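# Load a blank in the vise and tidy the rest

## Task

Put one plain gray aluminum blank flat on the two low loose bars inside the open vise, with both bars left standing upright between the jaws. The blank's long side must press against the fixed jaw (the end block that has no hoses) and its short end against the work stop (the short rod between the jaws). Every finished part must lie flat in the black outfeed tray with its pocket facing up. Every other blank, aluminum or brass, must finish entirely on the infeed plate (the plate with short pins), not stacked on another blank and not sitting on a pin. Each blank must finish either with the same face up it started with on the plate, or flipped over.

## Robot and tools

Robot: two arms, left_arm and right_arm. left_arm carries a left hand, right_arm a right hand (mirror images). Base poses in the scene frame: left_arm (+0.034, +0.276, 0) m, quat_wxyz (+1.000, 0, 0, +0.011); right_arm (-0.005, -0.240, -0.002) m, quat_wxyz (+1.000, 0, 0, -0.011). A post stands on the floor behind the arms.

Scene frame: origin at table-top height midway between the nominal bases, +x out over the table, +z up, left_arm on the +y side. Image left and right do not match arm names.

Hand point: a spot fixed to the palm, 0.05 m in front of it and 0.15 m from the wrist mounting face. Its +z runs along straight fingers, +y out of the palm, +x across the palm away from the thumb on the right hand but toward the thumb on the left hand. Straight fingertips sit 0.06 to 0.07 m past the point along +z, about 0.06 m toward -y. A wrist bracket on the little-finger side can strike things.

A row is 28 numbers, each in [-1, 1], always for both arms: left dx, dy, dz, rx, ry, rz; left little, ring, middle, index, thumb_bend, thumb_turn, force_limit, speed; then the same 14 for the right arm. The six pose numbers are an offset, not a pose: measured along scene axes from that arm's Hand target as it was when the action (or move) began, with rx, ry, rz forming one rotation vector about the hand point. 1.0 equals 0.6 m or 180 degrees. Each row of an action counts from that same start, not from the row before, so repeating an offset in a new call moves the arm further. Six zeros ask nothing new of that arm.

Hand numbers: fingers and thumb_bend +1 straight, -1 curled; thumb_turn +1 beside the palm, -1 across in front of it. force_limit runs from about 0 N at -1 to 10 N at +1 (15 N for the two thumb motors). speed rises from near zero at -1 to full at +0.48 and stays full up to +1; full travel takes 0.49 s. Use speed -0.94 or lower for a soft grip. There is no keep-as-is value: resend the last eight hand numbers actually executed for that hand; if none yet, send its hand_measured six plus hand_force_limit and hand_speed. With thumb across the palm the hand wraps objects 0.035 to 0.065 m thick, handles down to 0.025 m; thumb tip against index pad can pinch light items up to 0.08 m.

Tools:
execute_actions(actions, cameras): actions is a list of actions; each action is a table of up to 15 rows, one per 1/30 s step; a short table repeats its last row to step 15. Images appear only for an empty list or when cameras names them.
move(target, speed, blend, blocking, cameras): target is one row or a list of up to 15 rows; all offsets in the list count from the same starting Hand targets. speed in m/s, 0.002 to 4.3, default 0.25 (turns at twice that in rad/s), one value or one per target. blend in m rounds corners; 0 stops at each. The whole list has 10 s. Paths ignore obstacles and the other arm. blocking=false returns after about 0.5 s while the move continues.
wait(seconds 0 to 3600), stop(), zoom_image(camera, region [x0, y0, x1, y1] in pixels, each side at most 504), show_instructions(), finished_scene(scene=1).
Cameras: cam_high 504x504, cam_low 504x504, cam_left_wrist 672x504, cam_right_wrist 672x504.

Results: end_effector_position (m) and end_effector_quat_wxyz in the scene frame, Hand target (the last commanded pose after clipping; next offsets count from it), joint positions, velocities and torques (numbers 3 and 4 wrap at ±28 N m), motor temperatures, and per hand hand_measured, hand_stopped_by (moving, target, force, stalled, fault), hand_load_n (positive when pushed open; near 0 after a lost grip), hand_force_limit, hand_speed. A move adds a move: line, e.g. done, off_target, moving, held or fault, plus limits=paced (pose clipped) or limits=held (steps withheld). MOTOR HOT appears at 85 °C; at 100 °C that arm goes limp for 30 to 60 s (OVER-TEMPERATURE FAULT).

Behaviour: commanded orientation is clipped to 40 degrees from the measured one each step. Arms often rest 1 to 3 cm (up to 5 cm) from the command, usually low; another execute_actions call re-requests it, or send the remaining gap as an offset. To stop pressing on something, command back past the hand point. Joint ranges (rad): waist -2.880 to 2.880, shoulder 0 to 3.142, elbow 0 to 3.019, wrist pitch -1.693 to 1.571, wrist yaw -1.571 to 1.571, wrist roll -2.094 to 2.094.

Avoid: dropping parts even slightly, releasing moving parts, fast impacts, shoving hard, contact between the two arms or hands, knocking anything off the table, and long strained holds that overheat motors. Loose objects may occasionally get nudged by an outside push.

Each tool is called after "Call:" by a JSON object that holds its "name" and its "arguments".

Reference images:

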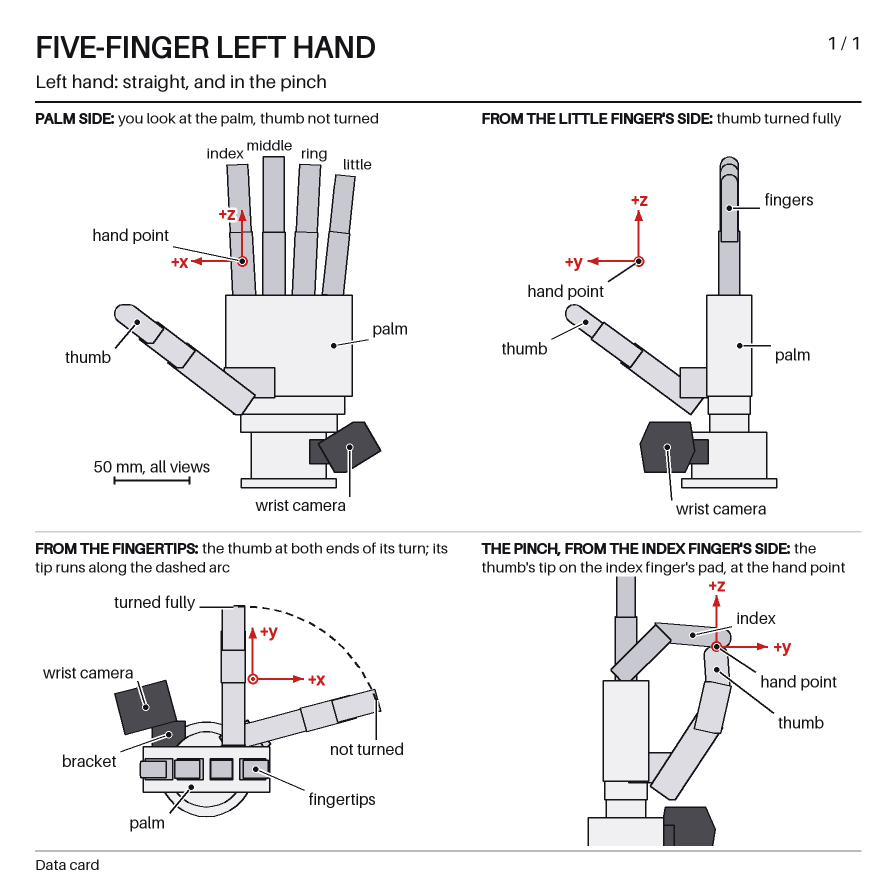

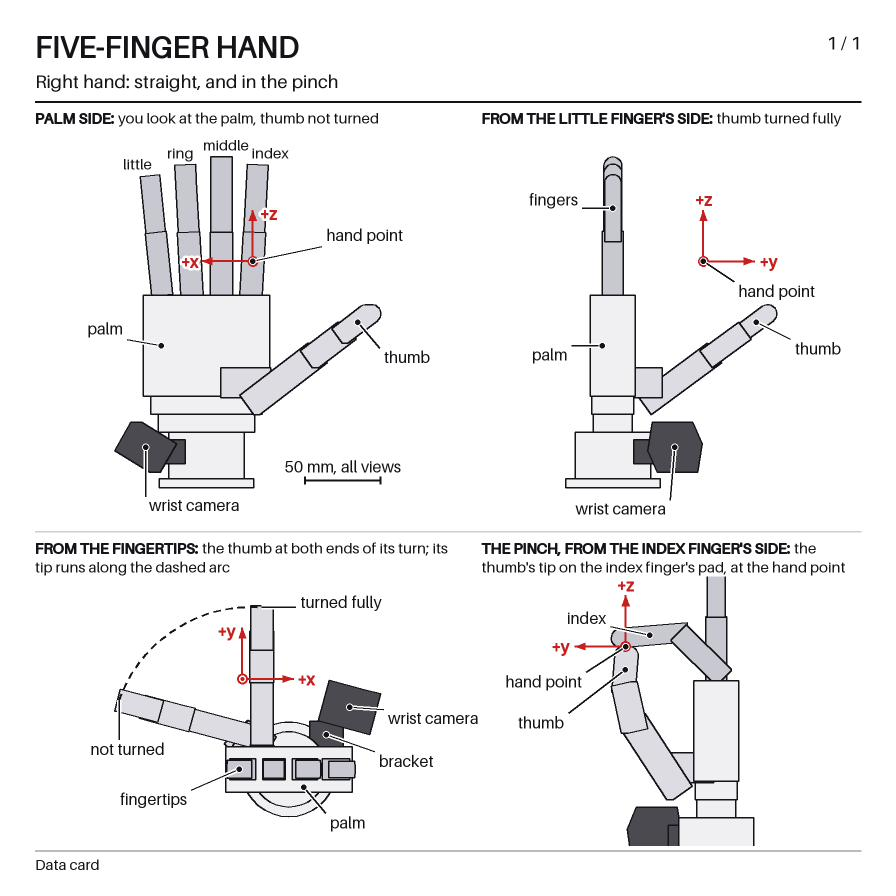

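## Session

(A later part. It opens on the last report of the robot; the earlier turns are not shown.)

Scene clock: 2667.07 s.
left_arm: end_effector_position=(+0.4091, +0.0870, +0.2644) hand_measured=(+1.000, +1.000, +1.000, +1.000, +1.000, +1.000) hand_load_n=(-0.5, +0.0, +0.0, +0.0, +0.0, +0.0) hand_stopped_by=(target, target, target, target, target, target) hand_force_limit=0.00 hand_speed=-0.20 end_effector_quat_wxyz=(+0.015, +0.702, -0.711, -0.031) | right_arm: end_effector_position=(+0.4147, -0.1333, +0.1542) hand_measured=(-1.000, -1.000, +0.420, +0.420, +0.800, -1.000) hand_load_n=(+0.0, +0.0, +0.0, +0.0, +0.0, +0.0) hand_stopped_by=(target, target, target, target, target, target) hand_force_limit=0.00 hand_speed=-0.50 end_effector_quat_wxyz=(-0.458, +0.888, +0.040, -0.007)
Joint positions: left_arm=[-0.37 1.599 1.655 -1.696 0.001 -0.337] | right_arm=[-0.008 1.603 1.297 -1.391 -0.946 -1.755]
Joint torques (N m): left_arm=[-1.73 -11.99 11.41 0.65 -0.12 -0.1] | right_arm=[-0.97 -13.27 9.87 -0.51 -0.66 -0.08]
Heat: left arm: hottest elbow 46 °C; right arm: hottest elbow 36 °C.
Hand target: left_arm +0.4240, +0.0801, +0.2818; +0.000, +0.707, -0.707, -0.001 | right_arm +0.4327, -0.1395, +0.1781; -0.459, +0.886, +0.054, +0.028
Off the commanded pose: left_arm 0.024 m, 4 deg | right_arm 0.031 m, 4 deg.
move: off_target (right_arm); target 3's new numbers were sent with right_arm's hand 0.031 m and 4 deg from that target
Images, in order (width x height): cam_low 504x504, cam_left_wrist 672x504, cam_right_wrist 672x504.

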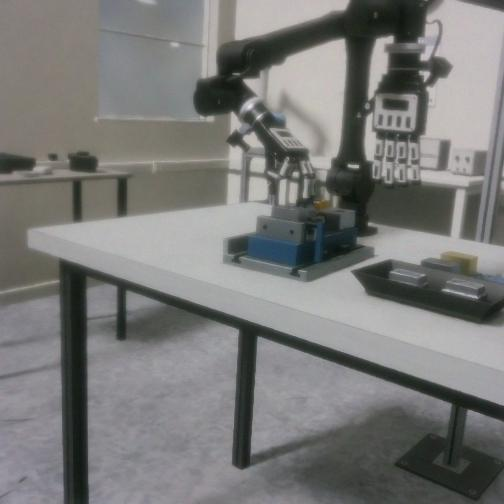

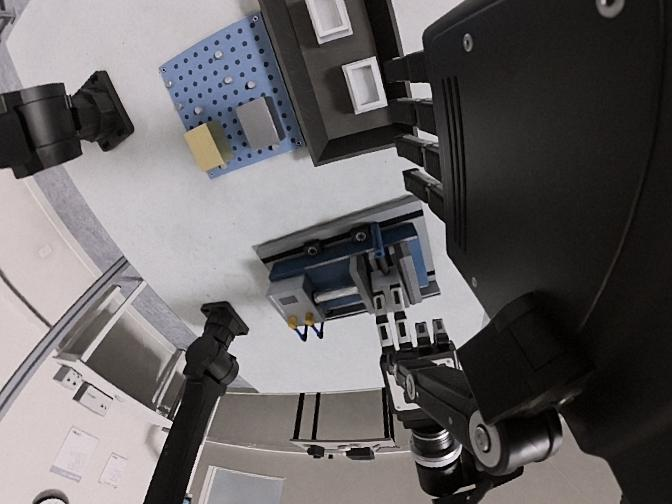

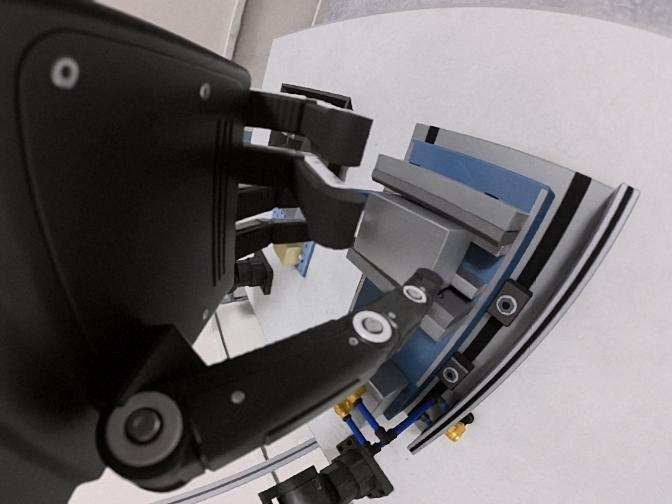

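Call:
{"name": "move", "arguments": {"target": [[0,0,0,0,0,0,1,1,1,1,1,1,0,-0.2, 0,0,-0.073,0,0,0,-1,-1,0.42,0.42,0.80,-1,0.0,-0.5]], "speed": 0.03, "cameras": ["cam_right_wrist","cam_left_wrist","cam_low"]}}

Call:
{"name": "zoom_image", "arguments": {"camera": "cam_left_wrist", "region": [365, 245, 425, 305]}}

Call:
{"name": "zoom_image", "arguments": {"camera": "cam_low", "region": [250, 180, 330, 260]}}

Scene clock: 2700.97 s.
left_arm: end_effector_position=(+0.4091, +0.0870, +0.2644) hand_measured=(+1.000, +1.000, +1.000, +1.000, +1.000, +1.000) hand_load_n=(+0.0, +0.0, +0.0, +0.0, +0.0, +0.0) hand_stopped_by=(target, target, target, target, target, target) hand_force_limit=0.00 hand_speed=-0.20 end_effector_quat_wxyz=(+0.015, +0.702, -0.711, -0.031) | right_arm: end_effector_position=(+0.4225, -0.1335, +0.1319) hand_measured=(-1.000, -1.000, +0.420, +0.420, +0.800, -1.000) hand_load_n=(+0.0, +0.0, +0.0, +0.0, +0.0, +0.0) hand_stopped_by=(target, target, target, target, target, target) hand_force_limit=0.00 hand_speed=-0.50 end_effector_quat_wxyz=(-0.457, +0.888, +0.049, +0.009)
Joint positions: left_arm=[-0.37 1.599 1.655 -1.696 0.001 -0.337] | right_arm=[-0.008 1.618 1.259 -1.301 -0.946 -1.755]
Joint torques (N m): left_arm=[-1.73 -11.81 11.4 0.68 -0.11 -0.11] | right_arm=[-0.97 -12.4 6.84 0.55 -0.69 -0.09]
Heat: left arm: hottest elbow 46 °C; right arm: hottest elbow 39 °C.
Hand target: left_arm +0.4240, +0.0801, +0.2818; +0.000, +0.707, -0.707, -0.001 | right_arm +0.4327, -0.1395, +0.1343; -0.459, +0.886, +0.054, +0.028
Off the commanded pose: left_arm 0.024 m, 4 deg | right_arm 0.012 m, 2 deg.
move: off_target (right_arm)
Images, in order (width x height): cam_low 504x504, cam_left_wrist 672x504, cam_right_wrist 672x504.

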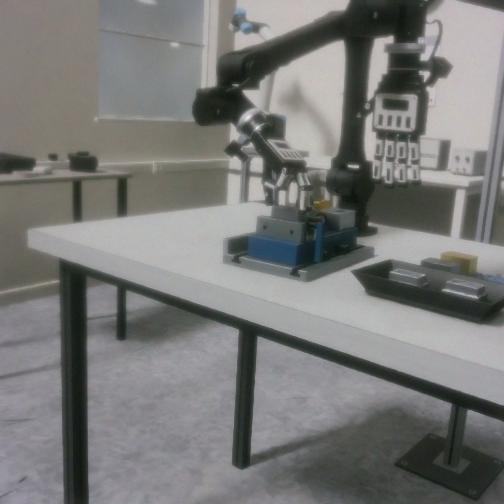

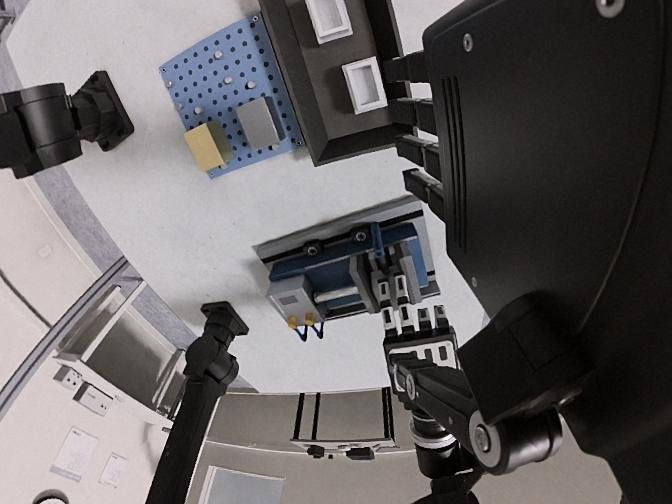

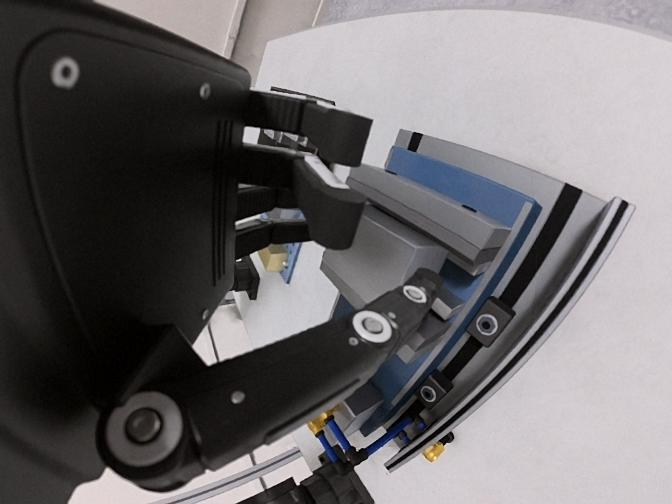

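Scaled by 8.400 from the camera's image (finer frame: 960x720).

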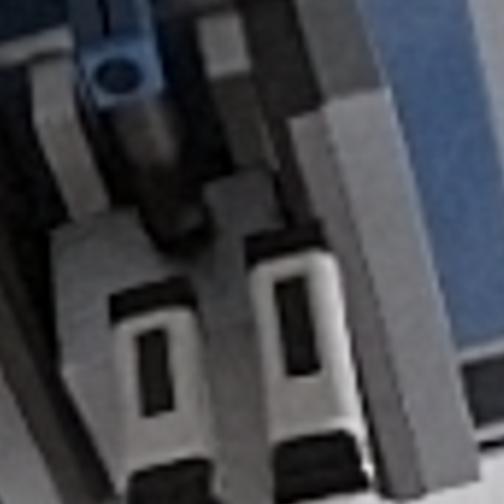

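Scaled by 6.300 from the camera's image (finer frame: 720x720).

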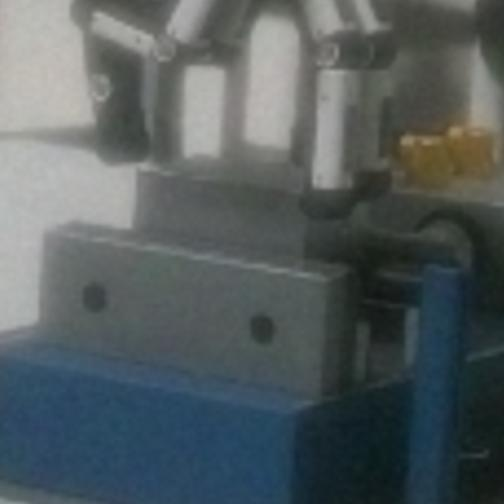

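Call:
{"name": "move", "arguments": {"target": [[0,0,0,0,0,0,1,1,1,1,1,1,0,-0.2, 0,0,0,0,0,0,-1,-1,0.34,0.34,0.76,-1,0.0,-0.8],[0,0,0,0,0,0,1,1,1,1,1,1,0,-0.2, -0.012,0.003,-0.002,0,0,0,-1,-1,0.34,0.34,0.76,-1,0.0,-0.8]], "speed": 0.02, "cameras": ["cam_right_wrist","cam_left_wrist","cam_low"]}}

Call:
{"name": "zoom_image", "arguments": {"camera": "cam_left_wrist", "region": [365, 245, 425, 305]}}

Call:
{"name": "zoom_image", "arguments": {"camera": "cam_low", "region": [250, 180, 330, 260]}}

Scene clock: 2756.33 s.
left_arm: end_effector_position=(+0.4091, +0.0870, +0.2644) hand_measured=(+1.000, +1.000, +1.000, +1.000, +1.000, +1.000) hand_load_n=(+0.0, +0.0, +0.0, +0.0, +0.0, +0.0) hand_stopped_by=(target, target, target, target, target, target) hand_force_limit=0.00 hand_speed=-0.20 end_effector_quat_wxyz=(+0.015, +0.702, -0.711, -0.031) | right_arm: end_effector_position=(+0.4162, -0.1333, +0.1237) hand_measured=(-1.000, -1.000, +0.340, +0.340, +0.760, -1.000) hand_load_n=(+0.0, +0.0, +0.0, +0.0, +0.0, +0.0) hand_stopped_by=(target, target, target, target, target, target) hand_force_limit=0.00 hand_speed=-0.80 end_effector_quat_wxyz=(-0.457, +0.888, +0.046, +0.004)
Joint positions: left_arm=[-0.37 1.599 1.655 -1.696 0.001 -0.337] | right_arm=[-0.008 1.618 1.234 -1.288 -0.946 -1.755]
Joint torques (N m): left_arm=[-1.67 -11.93 11.45 0.65 -0.12 -0.1] | right_arm=[-0.91 -13.16 6.64 0.5 -0.68 0]
Heat: left arm: hottest elbow 46 °C; right arm: hottest elbow 37 °C.
Hand target: left_arm +0.4240, +0.0801, +0.2818; +0.000, +0.707, -0.707, -0.001 | right_arm +0.4255, -0.1377, +0.1331; -0.459, +0.886, +0.054, +0.028
Off the commanded pose: left_arm 0.024 m, 4 deg | right_arm 0.014 m, 3 deg.
move: off_target (right_arm)
Images, in order (width x height): cam_low 504x504, cam_left_wrist 672x504, cam_right_wrist 672x504.

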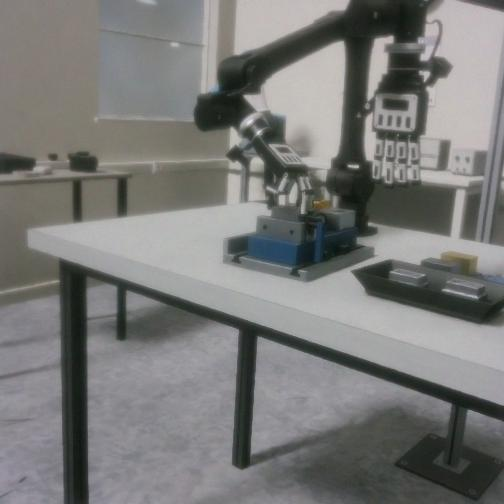

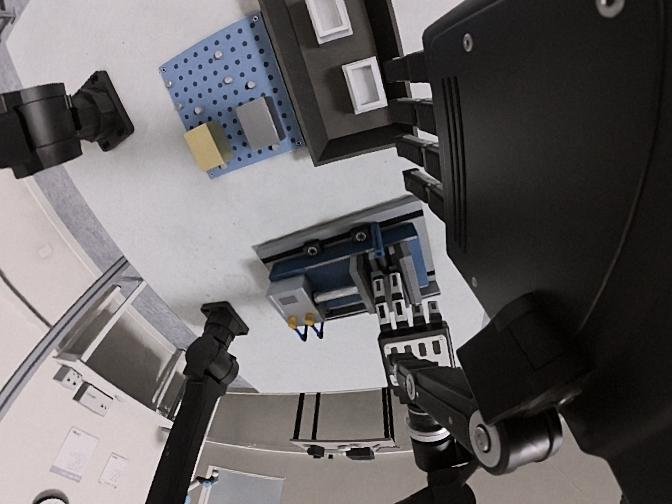

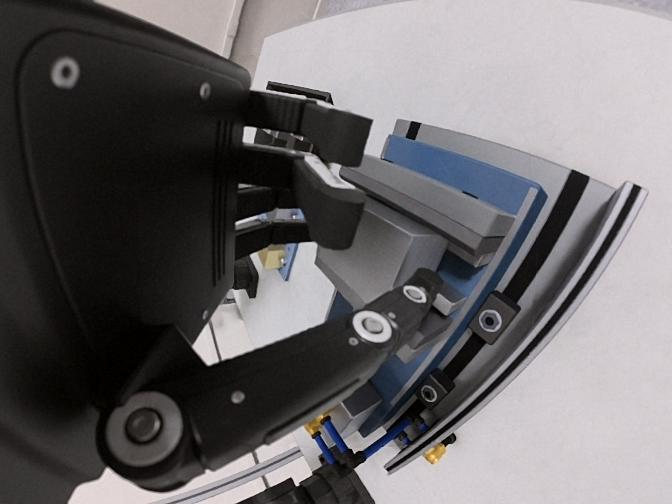

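Scaled by 8.400 from the camera's image (finer frame: 960x720).

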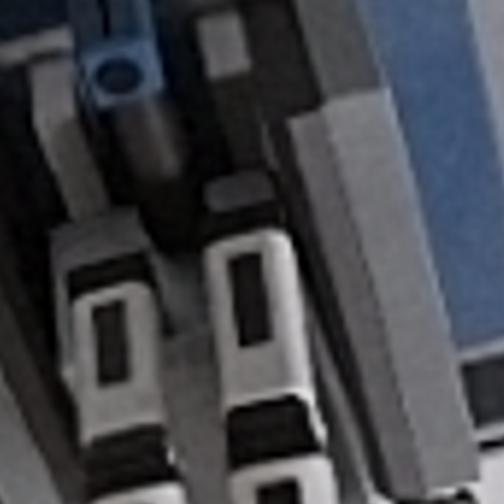

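Scaled by 6.300 from the camera's image (finer frame: 720x720).

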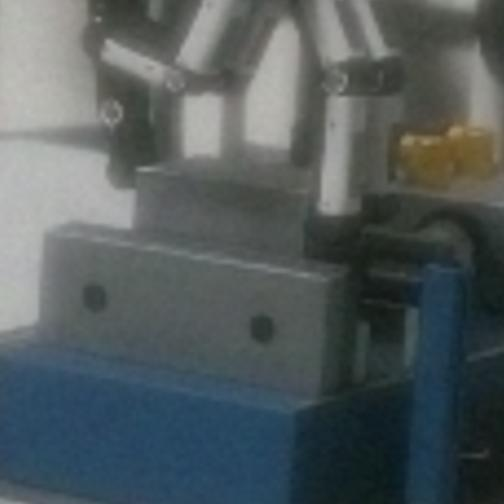

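Call:
{"name": "execute_actions", "arguments": {"actions": []}}

Call:
{"name": "zoom_image", "arguments": {"camera": "cam_left_wrist", "region": [365, 245, 425, 305]}}

Call:
{"name": "zoom_image", "arguments": {"camera": "cam_right_wrist", "region": [340, 140, 500, 300]}}

Scene clock: 2779.10 s.
left_arm: end_effector_position=(+0.4091, +0.0870, +0.2644) hand_measured=(+1.000, +1.000, +1.000, +1.000, +1.000, +1.000) hand_load_n=(+0.0, +0.0, +0.0, +0.0, +0.0, +0.0) hand_stopped_by=(target, target, target, target, target, target) hand_force_limit=0.00 hand_speed=-0.20 end_effector_quat_wxyz=(+0.015, +0.702, -0.711, -0.031) | right_arm: end_effector_position=(+0.4162, -0.1333, +0.1237) hand_measured=(-1.000, -1.000, +0.340, +0.340, +0.760, -1.000) hand_load_n=(+0.0, +0.0, +0.0, +0.0, +0.0, +0.0) hand_stopped_by=(target, target, target, target, target, target) hand_force_limit=0.00 hand_speed=-0.80 end_effector_quat_wxyz=(-0.457, +0.888, +0.046, +0.004)
Joint positions: left_arm=[-0.37 1.599 1.655 -1.696 0.001 -0.337] | right_arm=[-0.008 1.618 1.234 -1.288 -0.946 -1.755]
Joint velocities: within noise
Joint torques (N m): left_arm=[-1.67 -11.99 11.45 0.69 -0.12 -0.1] | right_arm=[-0.79 -13.8 6.71 0.53 -0.69 -0.03]
Motor temperatures (°C): left_arm=[21 26 46 22 21 22] | right_arm=[21 26 35 23 25 22]
Heat: left arm: hottest elbow 46 °C; right arm: hottest elbow 35 °C.
Hand target: left_arm +0.4240, +0.0801, +0.2818; +0.000, +0.707, -0.707, -0.001 | right_arm +0.4255, -0.1377, +0.1331; -0.459, +0.886, +0.054, +0.028
Off the commanded pose: left_arm 0.024 m, 4 deg | right_arm 0.014 m, 3 deg.

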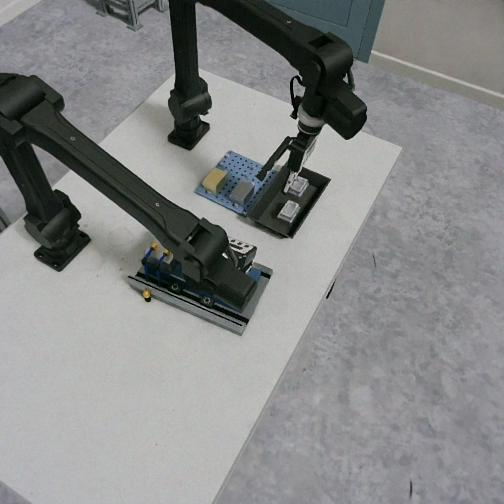

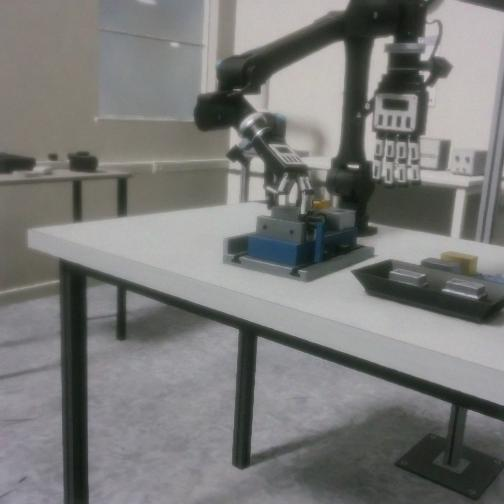

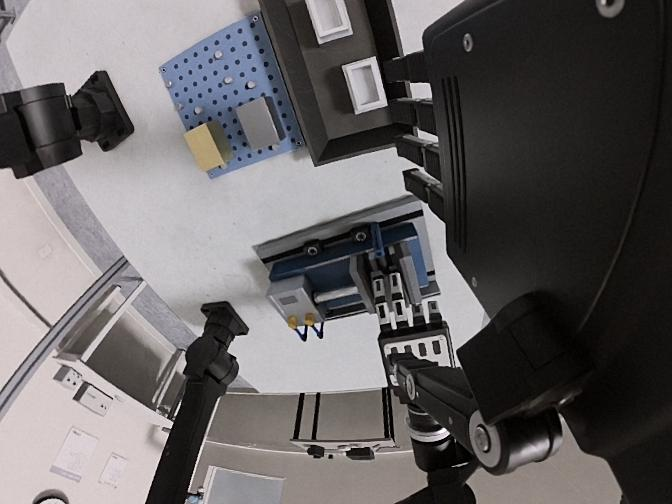

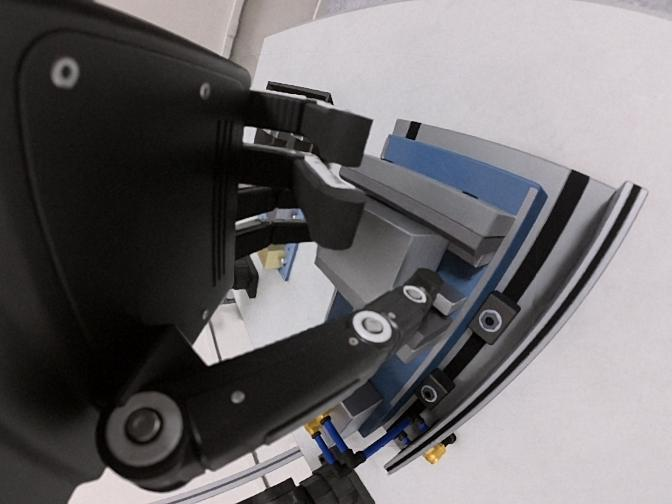

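Scaled by 8.400 from the camera's image (finer frame: 960x720).

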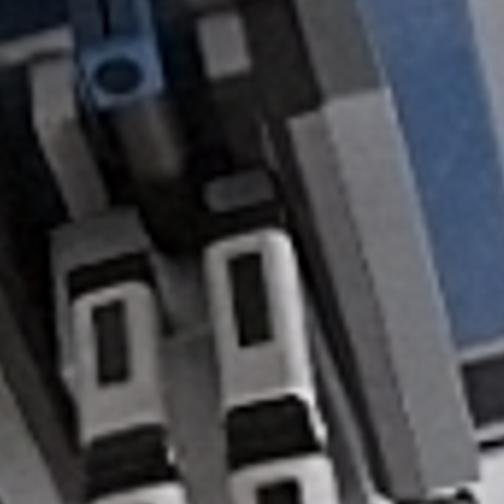

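Scaled by 3.150 from the camera's image (finer frame: 960x720).

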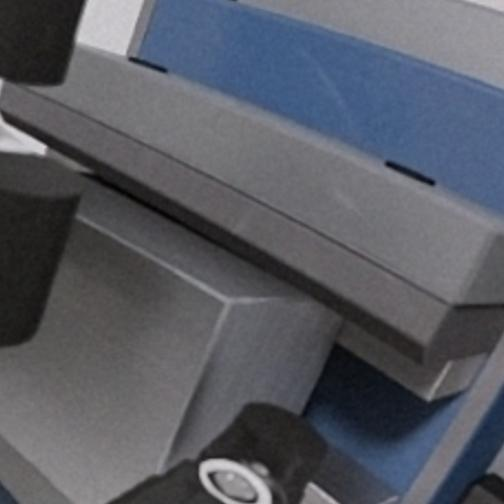

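Call:
{"name": "move", "arguments": {"target": [0,0,0,0,0,0,1,1,1,1,1,1,0,-0.2,0,0.002,0.029,0,0,0,-1,-1,0.36,0.36,0.78,-1,0,-0.8], "speed": 0.02, "cameras": ["cam_left_wrist","cam_right_wrist"]}}

Call:
{"name": "zoom_image", "arguments": {"camera": "cam_left_wrist", "region": [365, 245, 425, 305]}}

Scene clock: 2791.87 s.
left_arm: end_effector_position=(+0.4091, +0.0870, +0.2644) hand_measured=(+1.000, +1.000, +1.000, +1.000, +1.000, +1.000) hand_load_n=(+0.0, +0.0, +0.0, +0.0, +0.0, +0.0) hand_stopped_by=(target, target, target, target, target, target) hand_force_limit=0.00 hand_speed=-0.20 end_effector_quat_wxyz=(+0.015, +0.702, -0.711, -0.031) | right_arm: end_effector_position=(+0.4115, -0.1332, +0.1300) hand_measured=(-1.000, -1.000, +0.360, +0.360, +0.780, -1.000) hand_load_n=(+0.0, +0.0, +0.0, +0.0, +0.0, +0.0) hand_stopped_by=(target, target, target, target, target, target) hand_force_limit=0.00 hand_speed=-0.80 end_effector_quat_wxyz=(-0.457, +0.888, +0.044, +0.001)
Joint positions: left_arm=[-0.37 1.599 1.655 -1.696 0.001 -0.337] | right_arm=[-0.008 1.604 1.234 -1.308 -0.946 -1.755]
Joint torques (N m): left_arm=[-1.61 -12.04 11.4 0.69 -0.11 -0.09] | right_arm=[-0.67 -13.39 8.9 -0.57 -0.64 0.04]
Heat: left arm: hottest elbow 46 °C; right arm: hottest elbow 35 °C.
Hand target: left_arm +0.4240, +0.0801, +0.2818; +0.000, +0.707, -0.707, -0.001 | right_arm +0.4255, -0.1365, +0.1505; -0.459, +0.886, +0.054, +0.028
Off the commanded pose: left_arm 0.024 m, 4 deg | right_arm 0.025 m, 3 deg.
move: off_target (right_arm)

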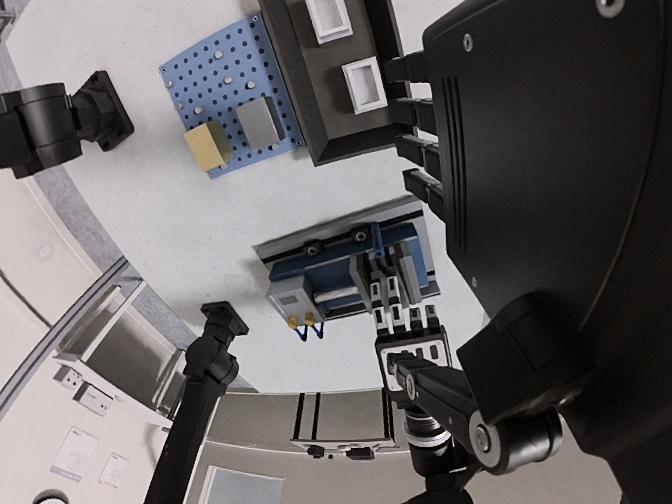

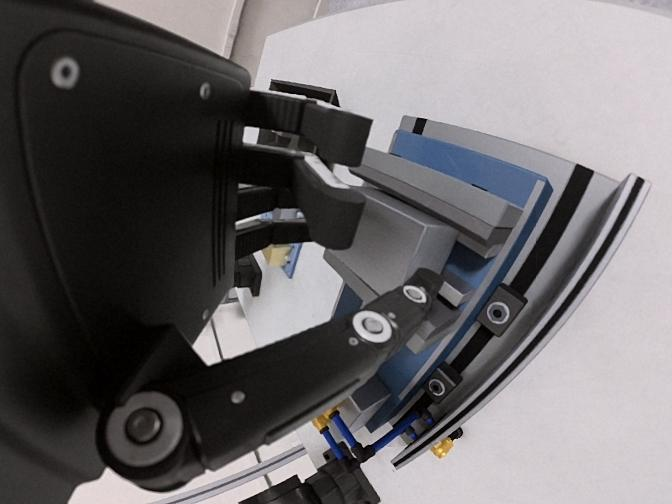

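Scaled by 8.400 from the camera's image (finer frame: 960x720).

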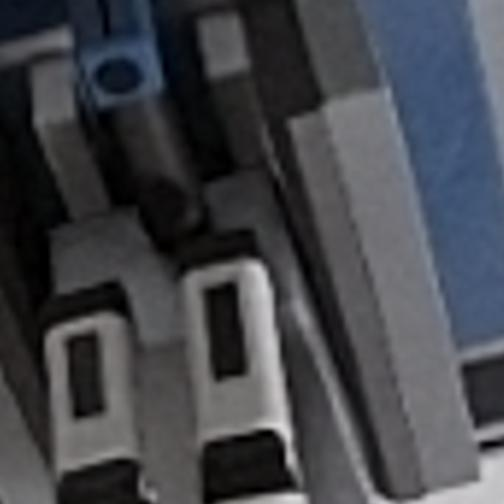

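Call:
{"name": "move", "arguments": {"target": [0,0,0,0,0,0,1,1,1,1,1,1,0,-0.2,0.0208,0.0,0.0,0,0,0,-1,-1,0.36,0.36,0.78,-1,0,-0.8], "speed": 0.02, "cameras": []}}

Scene clock: 2827.23 s.
left_arm: end_effector_position=(+0.4091, +0.0870, +0.2644) hand_measured=(+1.000, +1.000, +1.000, +1.000, +1.000, +1.000) hand_load_n=(+0.0, +0.0, +0.0, +0.0, +0.0, +0.0) hand_stopped_by=(target, target, target, target, target, target) hand_force_limit=0.00 hand_speed=-0.20 end_effector_quat_wxyz=(+0.015, +0.702, -0.711, -0.031) | right_arm: end_effector_position=(+0.4201, -0.1334, +0.1347) hand_measured=(-1.000, -1.000, +0.360, +0.360, +0.780, -1.000) hand_load_n=(+0.0, +0.0, +0.0, +0.0, +0.0, +0.0) hand_stopped_by=(target, target, target, target, target, target) hand_force_limit=0.00 hand_speed=-0.80 end_effector_quat_wxyz=(-0.457, +0.888, +0.047, +0.007)
Joint positions: left_arm=[-0.37 1.599 1.655 -1.696 0.001 -0.337] | right_arm=[-0.008 1.614 1.261 -1.313 -0.946 -1.755]
Joint torques (N m): left_arm=[-1.67 -11.99 11.43 0.66 -0.11 -0.09] | right_arm=[-0.5 -11.63 9.81 -0.47 -0.69 0.05]
Heat: left arm: hottest elbow 46 °C; right arm: hottest elbow 36 °C.
Hand target: left_arm +0.4240, +0.0801, +0.2818; +0.000, +0.707, -0.707, -0.001 | right_arm +0.4380, -0.1365, +0.1505; -0.459, +0.886, +0.054, +0.028
Off the commanded pose: left_arm 0.024 m, 4 deg | right_arm 0.024 m, 3 deg.
move: off_target (right_arm)

Call:
{"name": "move", "arguments": {"target": [0,0,0,0,0,0,1,1,1,1,1,1,0,-0.2,0.0,0.0,-0.0125,0,0,0,-1,-1,0.36,0.36,0.78,-1,0,-0.8], "speed": 0.02, "cameras": []}}

Call:
{"name": "move", "arguments": {"target": [0,0,0,0,0,0,1,1,1,1,1,1,0,-0.2,0,0,0,0,0,0,-1,-1,0.25,0.25,0.78,-1,-0.4,-0.93], "speed": 0.02, "cameras": ["cam_left_wrist","cam_low","cam_right_wrist"]}}

Call:
{"name": "zoom_image", "arguments": {"camera": "cam_left_wrist", "region": [365, 245, 425, 305]}}

Call:
{"name": "zoom_image", "arguments": {"camera": "cam_low", "region": [250, 180, 330, 260]}}

Scene clock: 2836.67 s.
left_arm: end_effector_position=(+0.4091, +0.0870, +0.2644) hand_measured=(+1.000, +1.000, +1.000, +1.000, +1.000, +1.000) hand_load_n=(+0.0, +0.0, +0.0, +0.0, +0.0, +0.0) hand_stopped_by=(target, target, target, target, target, target) hand_force_limit=0.00 hand_speed=-0.20 end_effector_quat_wxyz=(+0.015, +0.702, -0.711, -0.031) | right_arm: end_effector_position=(+0.4201, -0.1334, +0.1323) hand_measured=(-1.000, -1.000, +0.360, +0.360, +0.780, -1.000) hand_load_n=(+0.0, +0.0, +0.0, +0.0, +0.0, +0.0) hand_stopped_by=(target, target, target, target, target, target) hand_force_limit=0.00 hand_speed=-0.80 end_effector_quat_wxyz=(-0.457, +0.888, +0.046, +0.004)
Joint positions: left_arm=[-0.37 1.599 1.655 -1.696 0.001 -0.337] | right_arm=[-0.008 1.62 1.261 -1.313 -0.946 -1.755]
Joint torques (N m): left_arm=[-1.85 -11.99 11.41 0.7 -0.12 -0.1] | right_arm=[-0.32 -12.22 8.75 0.28 -0.67 0.06]
Heat: left arm: hottest elbow 46 °C; right arm: hottest elbow 36 °C.
Hand target: left_arm +0.4240, +0.0801, +0.2818; +0.000, +0.707, -0.707, -0.001 | right_arm +0.4380, -0.1365, +0.1430; -0.459, +0.886, +0.054, +0.028
Off the commanded pose: left_arm 0.024 m, 4 deg | right_arm 0.021 m, 3 deg.
move: off_target (right_arm)

Scene clock: 2837.80 s.
left_arm: end_effector_position=(+0.4091, +0.0870, +0.2644) hand_measured=(+1.000, +1.000, +1.000, +1.000, +1.000, +1.000) hand_load_n=(+0.0, +0.0, +0.0, +0.0, +0.0, +0.0) hand_stopped_by=(target, target, target, target, target, target) hand_force_limit=0.00 hand_speed=-0.20 end_effector_quat_wxyz=(+0.015, +0.702, -0.711, -0.031) | right_arm: end_effector_position=(+0.4195, -0.1305, +0.1325) hand_measured=(-1.000, -1.000, +0.250, +0.250, +0.780, -1.000) hand_load_n=(+0.0, +0.0, +0.5, +0.0, +0.0, +0.0) hand_stopped_by=(target, target, target, target, target, target) hand_force_limit=-0.40 hand_speed=-0.93 end_effector_quat_wxyz=(-0.458, +0.888, +0.048, +0.002)
Joint positions: left_arm=[-0.37 1.599 1.655 -1.696 0.001 -0.337] | right_arm=[-0.002 1.62 1.261 -1.313 -0.947 -1.755]
Joint torques (N m): left_arm=[-1.85 -11.99 11.43 0.72 -0.12 -0.1] | right_arm=[-0.21 -11.81 8.79 0.32 -0.63 0.04]
Heat: left arm: hottest elbow 46 °C; right arm: hottest elbow 36 °C.
Hand target: left_arm +0.4240, +0.0801, +0.2818; +0.000, +0.707, -0.707, -0.001 | right_arm +0.4380, -0.1365, +0.1430; -0.459, +0.886, +0.054, +0.028
Off the commanded pose: left_arm 0.024 m, 4 deg | right_arm 0.022 m, 3 deg.
move: done
Images, in order (width x height): cam_low 504x504, cam_left_wrist 672x504, cam_right_wrist 672x504.

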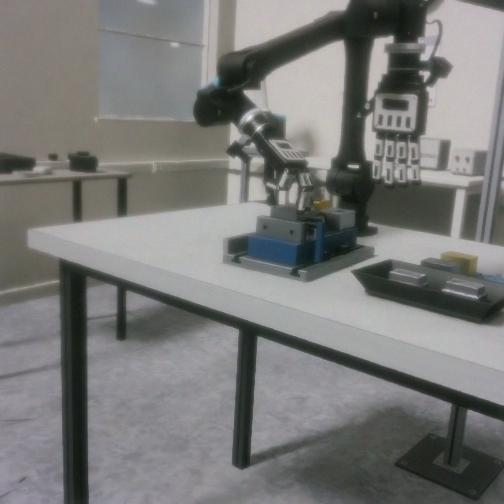

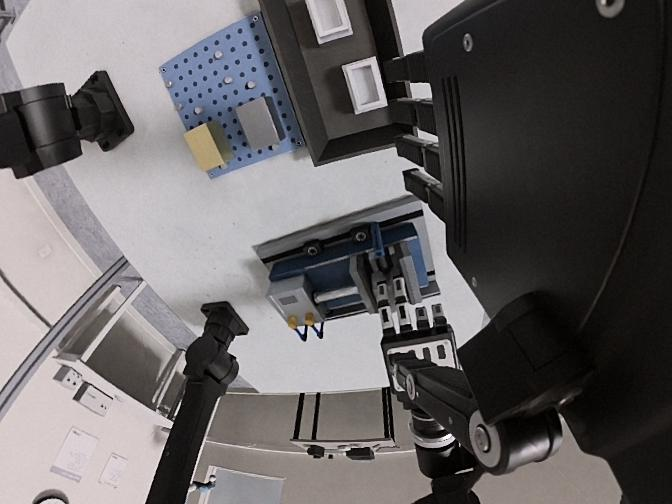

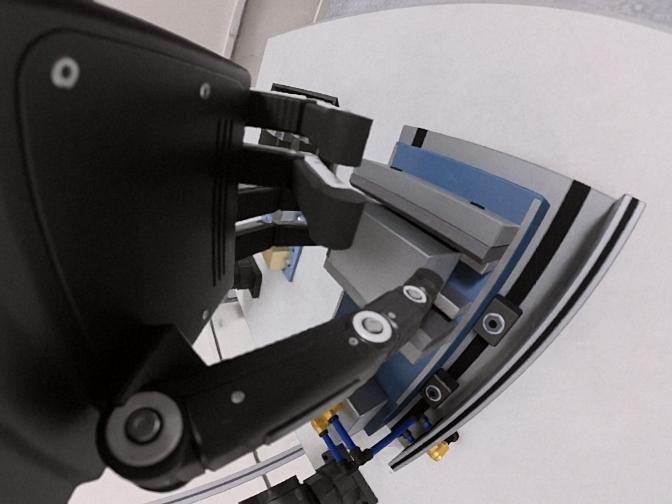

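Scaled by 8.400 from the camera's image (finer frame: 960x720).

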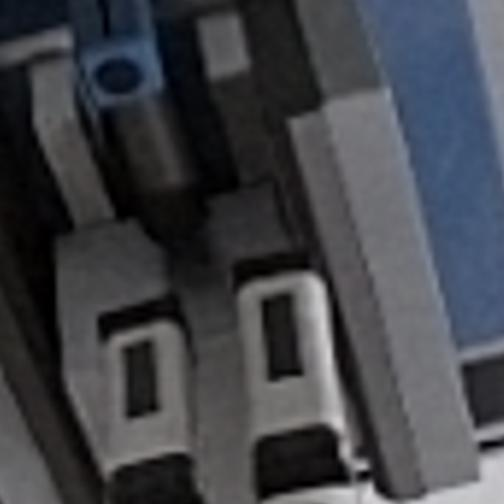

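Scaled by 6.300 from the camera's image (finer frame: 720x720).

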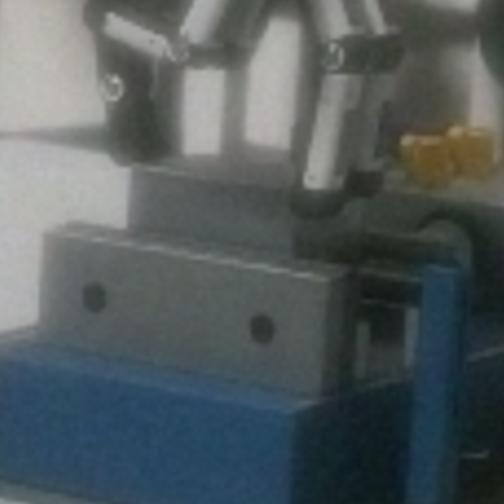

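Call:
{"name": "move", "arguments": {"target": [0,0,0,0,0,0,1,1,1,1,1,1,0,-0.2,0.004,-0.038,0.0,0,0,0,-1,-1,0.25,0.25,0.78,-1,-0.4,-0.93], "speed": 0.02, "cameras": ["cam_left_wrist","cam_low","cam_right_wrist"]}}

Call:
{"name": "zoom_image", "arguments": {"camera": "cam_left_wrist", "region": [365, 245, 425, 305]}}

Call:
{"name": "zoom_image", "arguments": {"camera": "cam_right_wrist", "region": [340, 140, 500, 300]}}

Scene clock: 2845.60 s.
left_arm: end_effector_position=(+0.4091, +0.0870, +0.2644) hand_measured=(+1.000, +1.000, +1.000, +1.000, +1.000, +1.000) hand_load_n=(+0.0, +0.0, +0.0, +0.0, +0.0, +0.0) hand_stopped_by=(target, target, target, target, target, target) hand_force_limit=0.00 hand_speed=-0.20 end_effector_quat_wxyz=(+0.015, +0.702, -0.711, -0.031) | right_arm: end_effector_position=(+0.4202, -0.1471, +0.1300) hand_measured=(-1.000, -1.000, +0.250, +0.250, +0.780, -1.000) hand_load_n=(+0.0, +0.0, +0.5, +0.5, +0.0, +0.0) hand_stopped_by=(target, target, target, target, target, target) hand_force_limit=-0.40 hand_speed=-0.93 end_effector_quat_wxyz=(-0.461, +0.886, +0.047, +0.000)
Joint positions: left_arm=[-0.37 1.599 1.655 -1.696 0.001 -0.337] | right_arm=[-0.04 1.64 1.274 -1.367 -0.949 -1.823]
Joint torques (N m): left_arm=[-1.85 -12.04 11.43 0.68 -0.11 -0.11] | right_arm=[-1.26 -12.22 9.74 -0.53 -0.42 -0.04]
Heat: left arm: hottest elbow 46 °C; right arm: hottest elbow 36 °C.
Hand target: left_arm +0.4240, +0.0801, +0.2818; +0.000, +0.707, -0.707, -0.001 | right_arm +0.4404, -0.1593, +0.1430; -0.459, +0.886, +0.054, +0.028
Off the commanded pose: left_arm 0.024 m, 4 deg | right_arm 0.027 m, 3 deg.
move: off_target (right_arm)
Images, in order (width x height): cam_low 504x504, cam_left_wrist 672x504, cam_right_wrist 672x504.

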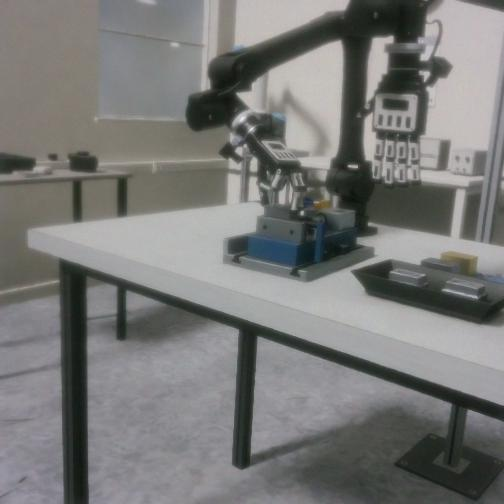

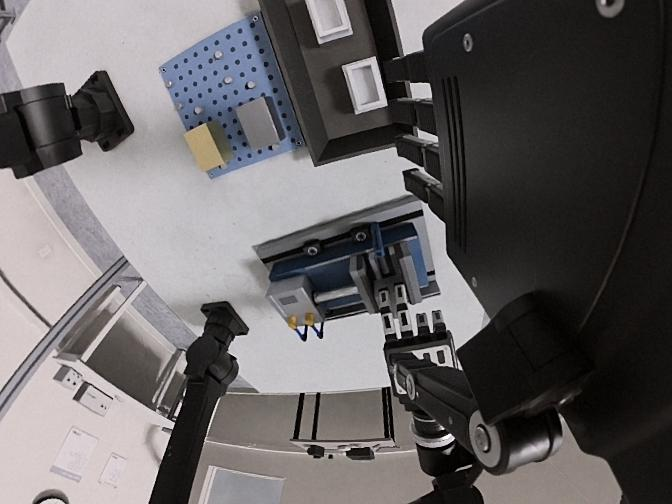

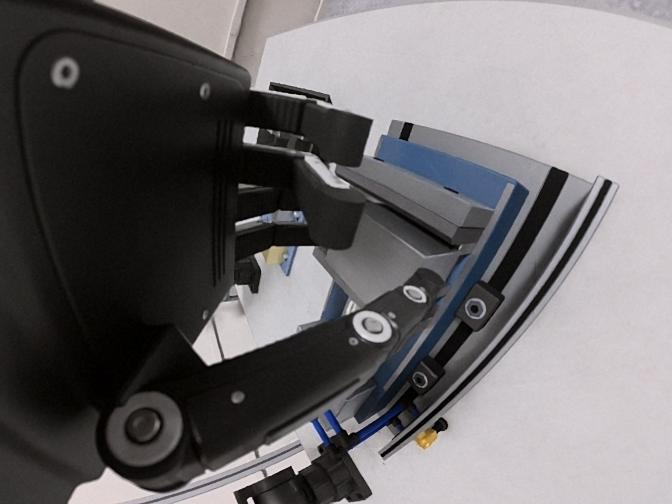

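Scaled by 8.400 from the camera's image (finer frame: 960x720).

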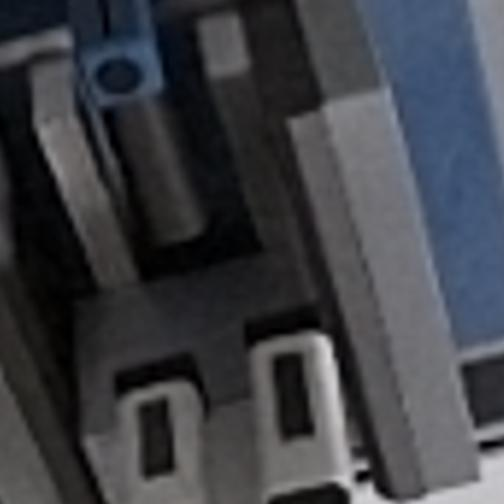

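Scaled by 3.150 from the camera's image (finer frame: 960x720).

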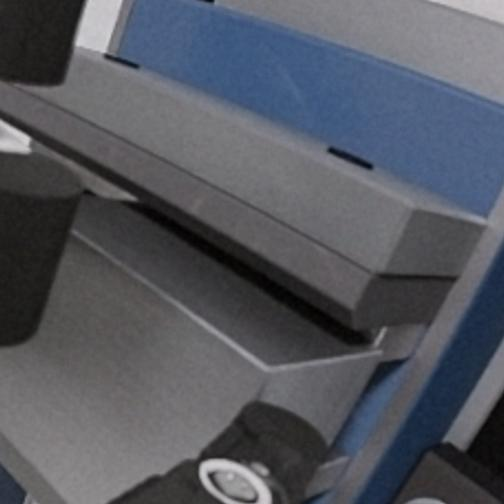

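Call:
{"name": "move", "arguments": {"target": [0,0,0,0,0,0,1,1,1,1,1,1,0,-0.2,0.001,-0.009,0.0,0,0,0,-1,-1,0.25,0.25,0.78,-1,-0.4,-0.93], "speed": 0.02, "cameras": ["cam_left_wrist","cam_low","cam_right_wrist"]}}

Call:
{"name": "zoom_image", "arguments": {"camera": "cam_left_wrist", "region": [365, 245, 425, 305]}}

Scene clock: 2855.20 s.
left_arm: end_effector_position=(+0.4091, +0.0870, +0.2644) hand_measured=(+1.000, +1.000, +1.000, +1.000, +1.000, +1.000) hand_load_n=(+0.0, +0.0, +0.0, +0.0, +0.0, +0.0) hand_stopped_by=(target, target, target, target, target, target) hand_force_limit=0.00 hand_speed=-0.20 end_effector_quat_wxyz=(+0.015, +0.702, -0.711, -0.031) | right_arm: end_effector_position=(+0.4208, -0.1525, +0.1299) hand_measured=(-1.000, -1.000, +0.250, +0.250, +0.780, -1.000) hand_load_n=(+0.0, +0.0, +0.5, +0.5, +0.0, +0.0) hand_stopped_by=(target, target, target, target, target, target) hand_force_limit=-0.40 hand_speed=-0.93 end_effector_quat_wxyz=(-0.462, +0.886, +0.047, +0.000)
Joint positions: left_arm=[-0.37 1.599 1.655 -1.696 0.001 -0.337] | right_arm=[-0.053 1.646 1.28 -1.384 -0.949 -1.843]
Joint torques (N m): left_arm=[-1.73 -12.04 11.43 0.68 -0.11 -0.1] | right_arm=[-1.26 -12.22 9.8 -0.64 -0.37 -0.08]
Heat: left arm: hottest elbow 46 °C; right arm: hottest elbow 36 °C.
Hand target: left_arm +0.4240, +0.0801, +0.2818; +0.000, +0.707, -0.707, -0.001 | right_arm +0.4410, -0.1647, +0.1430; -0.459, +0.886, +0.054, +0.028
Off the commanded pose: left_arm 0.024 m, 4 deg | right_arm 0.027 m, 3 deg.
move: off_target (right_arm)
Images, in order (width x height): cam_low 504x504, cam_left_wrist 672x504, cam_right_wrist 672x504.

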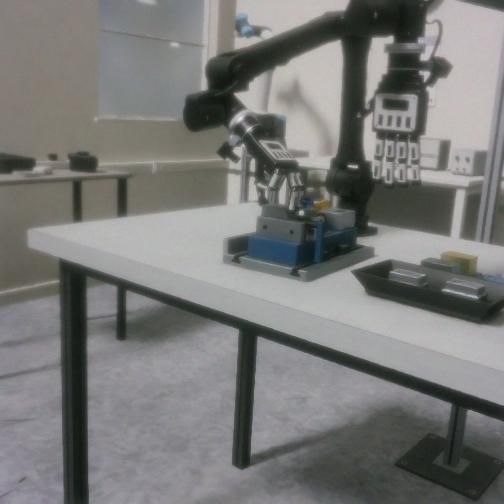

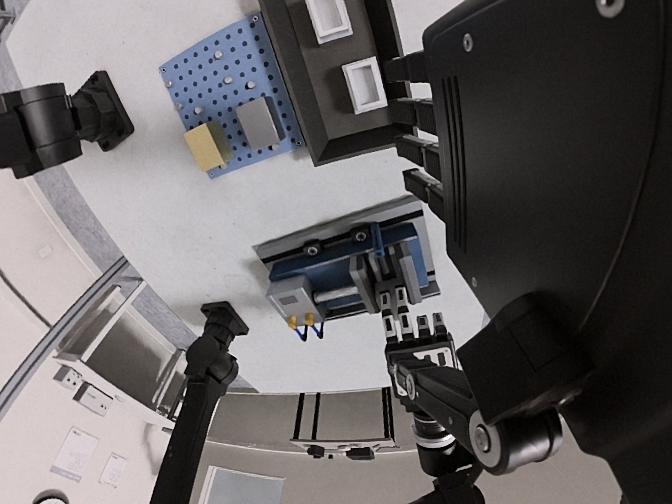

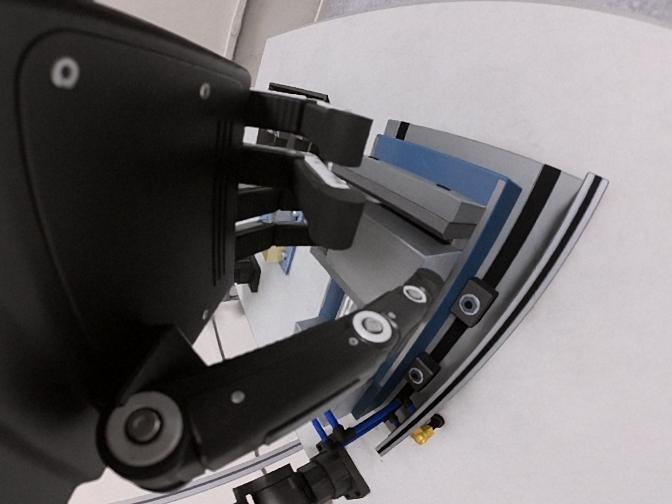

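Scaled by 8.400 from the camera's image (finer frame: 960x720).

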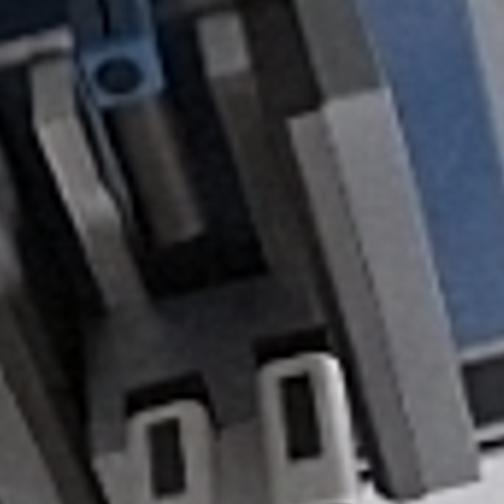

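Call:
{"name": "move", "arguments": {"target": [0,0,0,0,0,0,1,1,1,1,1,1,0,-0.2,0,0,0,0,0,0,-1,-1,0.34,0.34,0.78,-1,-0.4,-0.93], "speed": 0.02, "cameras": []}}

Scene clock: 2864.23 s.
left_arm: end_effector_position=(+0.4091, +0.0870, +0.2644) hand_measured=(+1.000, +1.000, +1.000, +1.000, +1.000, +1.000) hand_load_n=(+0.0, +0.0, +0.0, +0.0, +0.0, +0.0) hand_stopped_by=(target, target, target, target, target, target) hand_force_limit=0.00 hand_speed=-0.20 end_effector_quat_wxyz=(+0.015, +0.702, -0.711, -0.031) | right_arm: end_effector_position=(+0.4211, -0.1532, +0.1299) hand_measured=(-1.000, -1.000, +0.340, +0.340, +0.780, -1.000) hand_load_n=(+0.0, +0.0, +0.0, +0.0, +0.0, +0.0) hand_stopped_by=(target, target, target, target, target, target) hand_force_limit=-0.40 hand_speed=-0.93 end_effector_quat_wxyz=(-0.462, +0.886, +0.047, +0.001)
Joint positions: left_arm=[-0.37 1.599 1.655 -1.696 0.001 -0.337] | right_arm=[-0.054 1.646 1.28 -1.384 -0.949 -1.844]
Joint torques (N m): left_arm=[-1.73 -11.99 11.43 0.7 -0.12 -0.09] | right_arm=[-1.32 -12.22 9.72 -0.64 -0.4 -0.1]
Heat: left arm: hottest elbow 46 °C; right arm: hottest elbow 37 °C.
Hand target: left_arm +0.4240, +0.0801, +0.2818; +0.000, +0.707, -0.707, -0.001 | right_arm +0.4410, -0.1647, +0.1430; -0.459, +0.886, +0.054, +0.028
Off the commanded pose: left_arm 0.024 m, 4 deg | right_arm 0.026 m, 3 deg.
move: done


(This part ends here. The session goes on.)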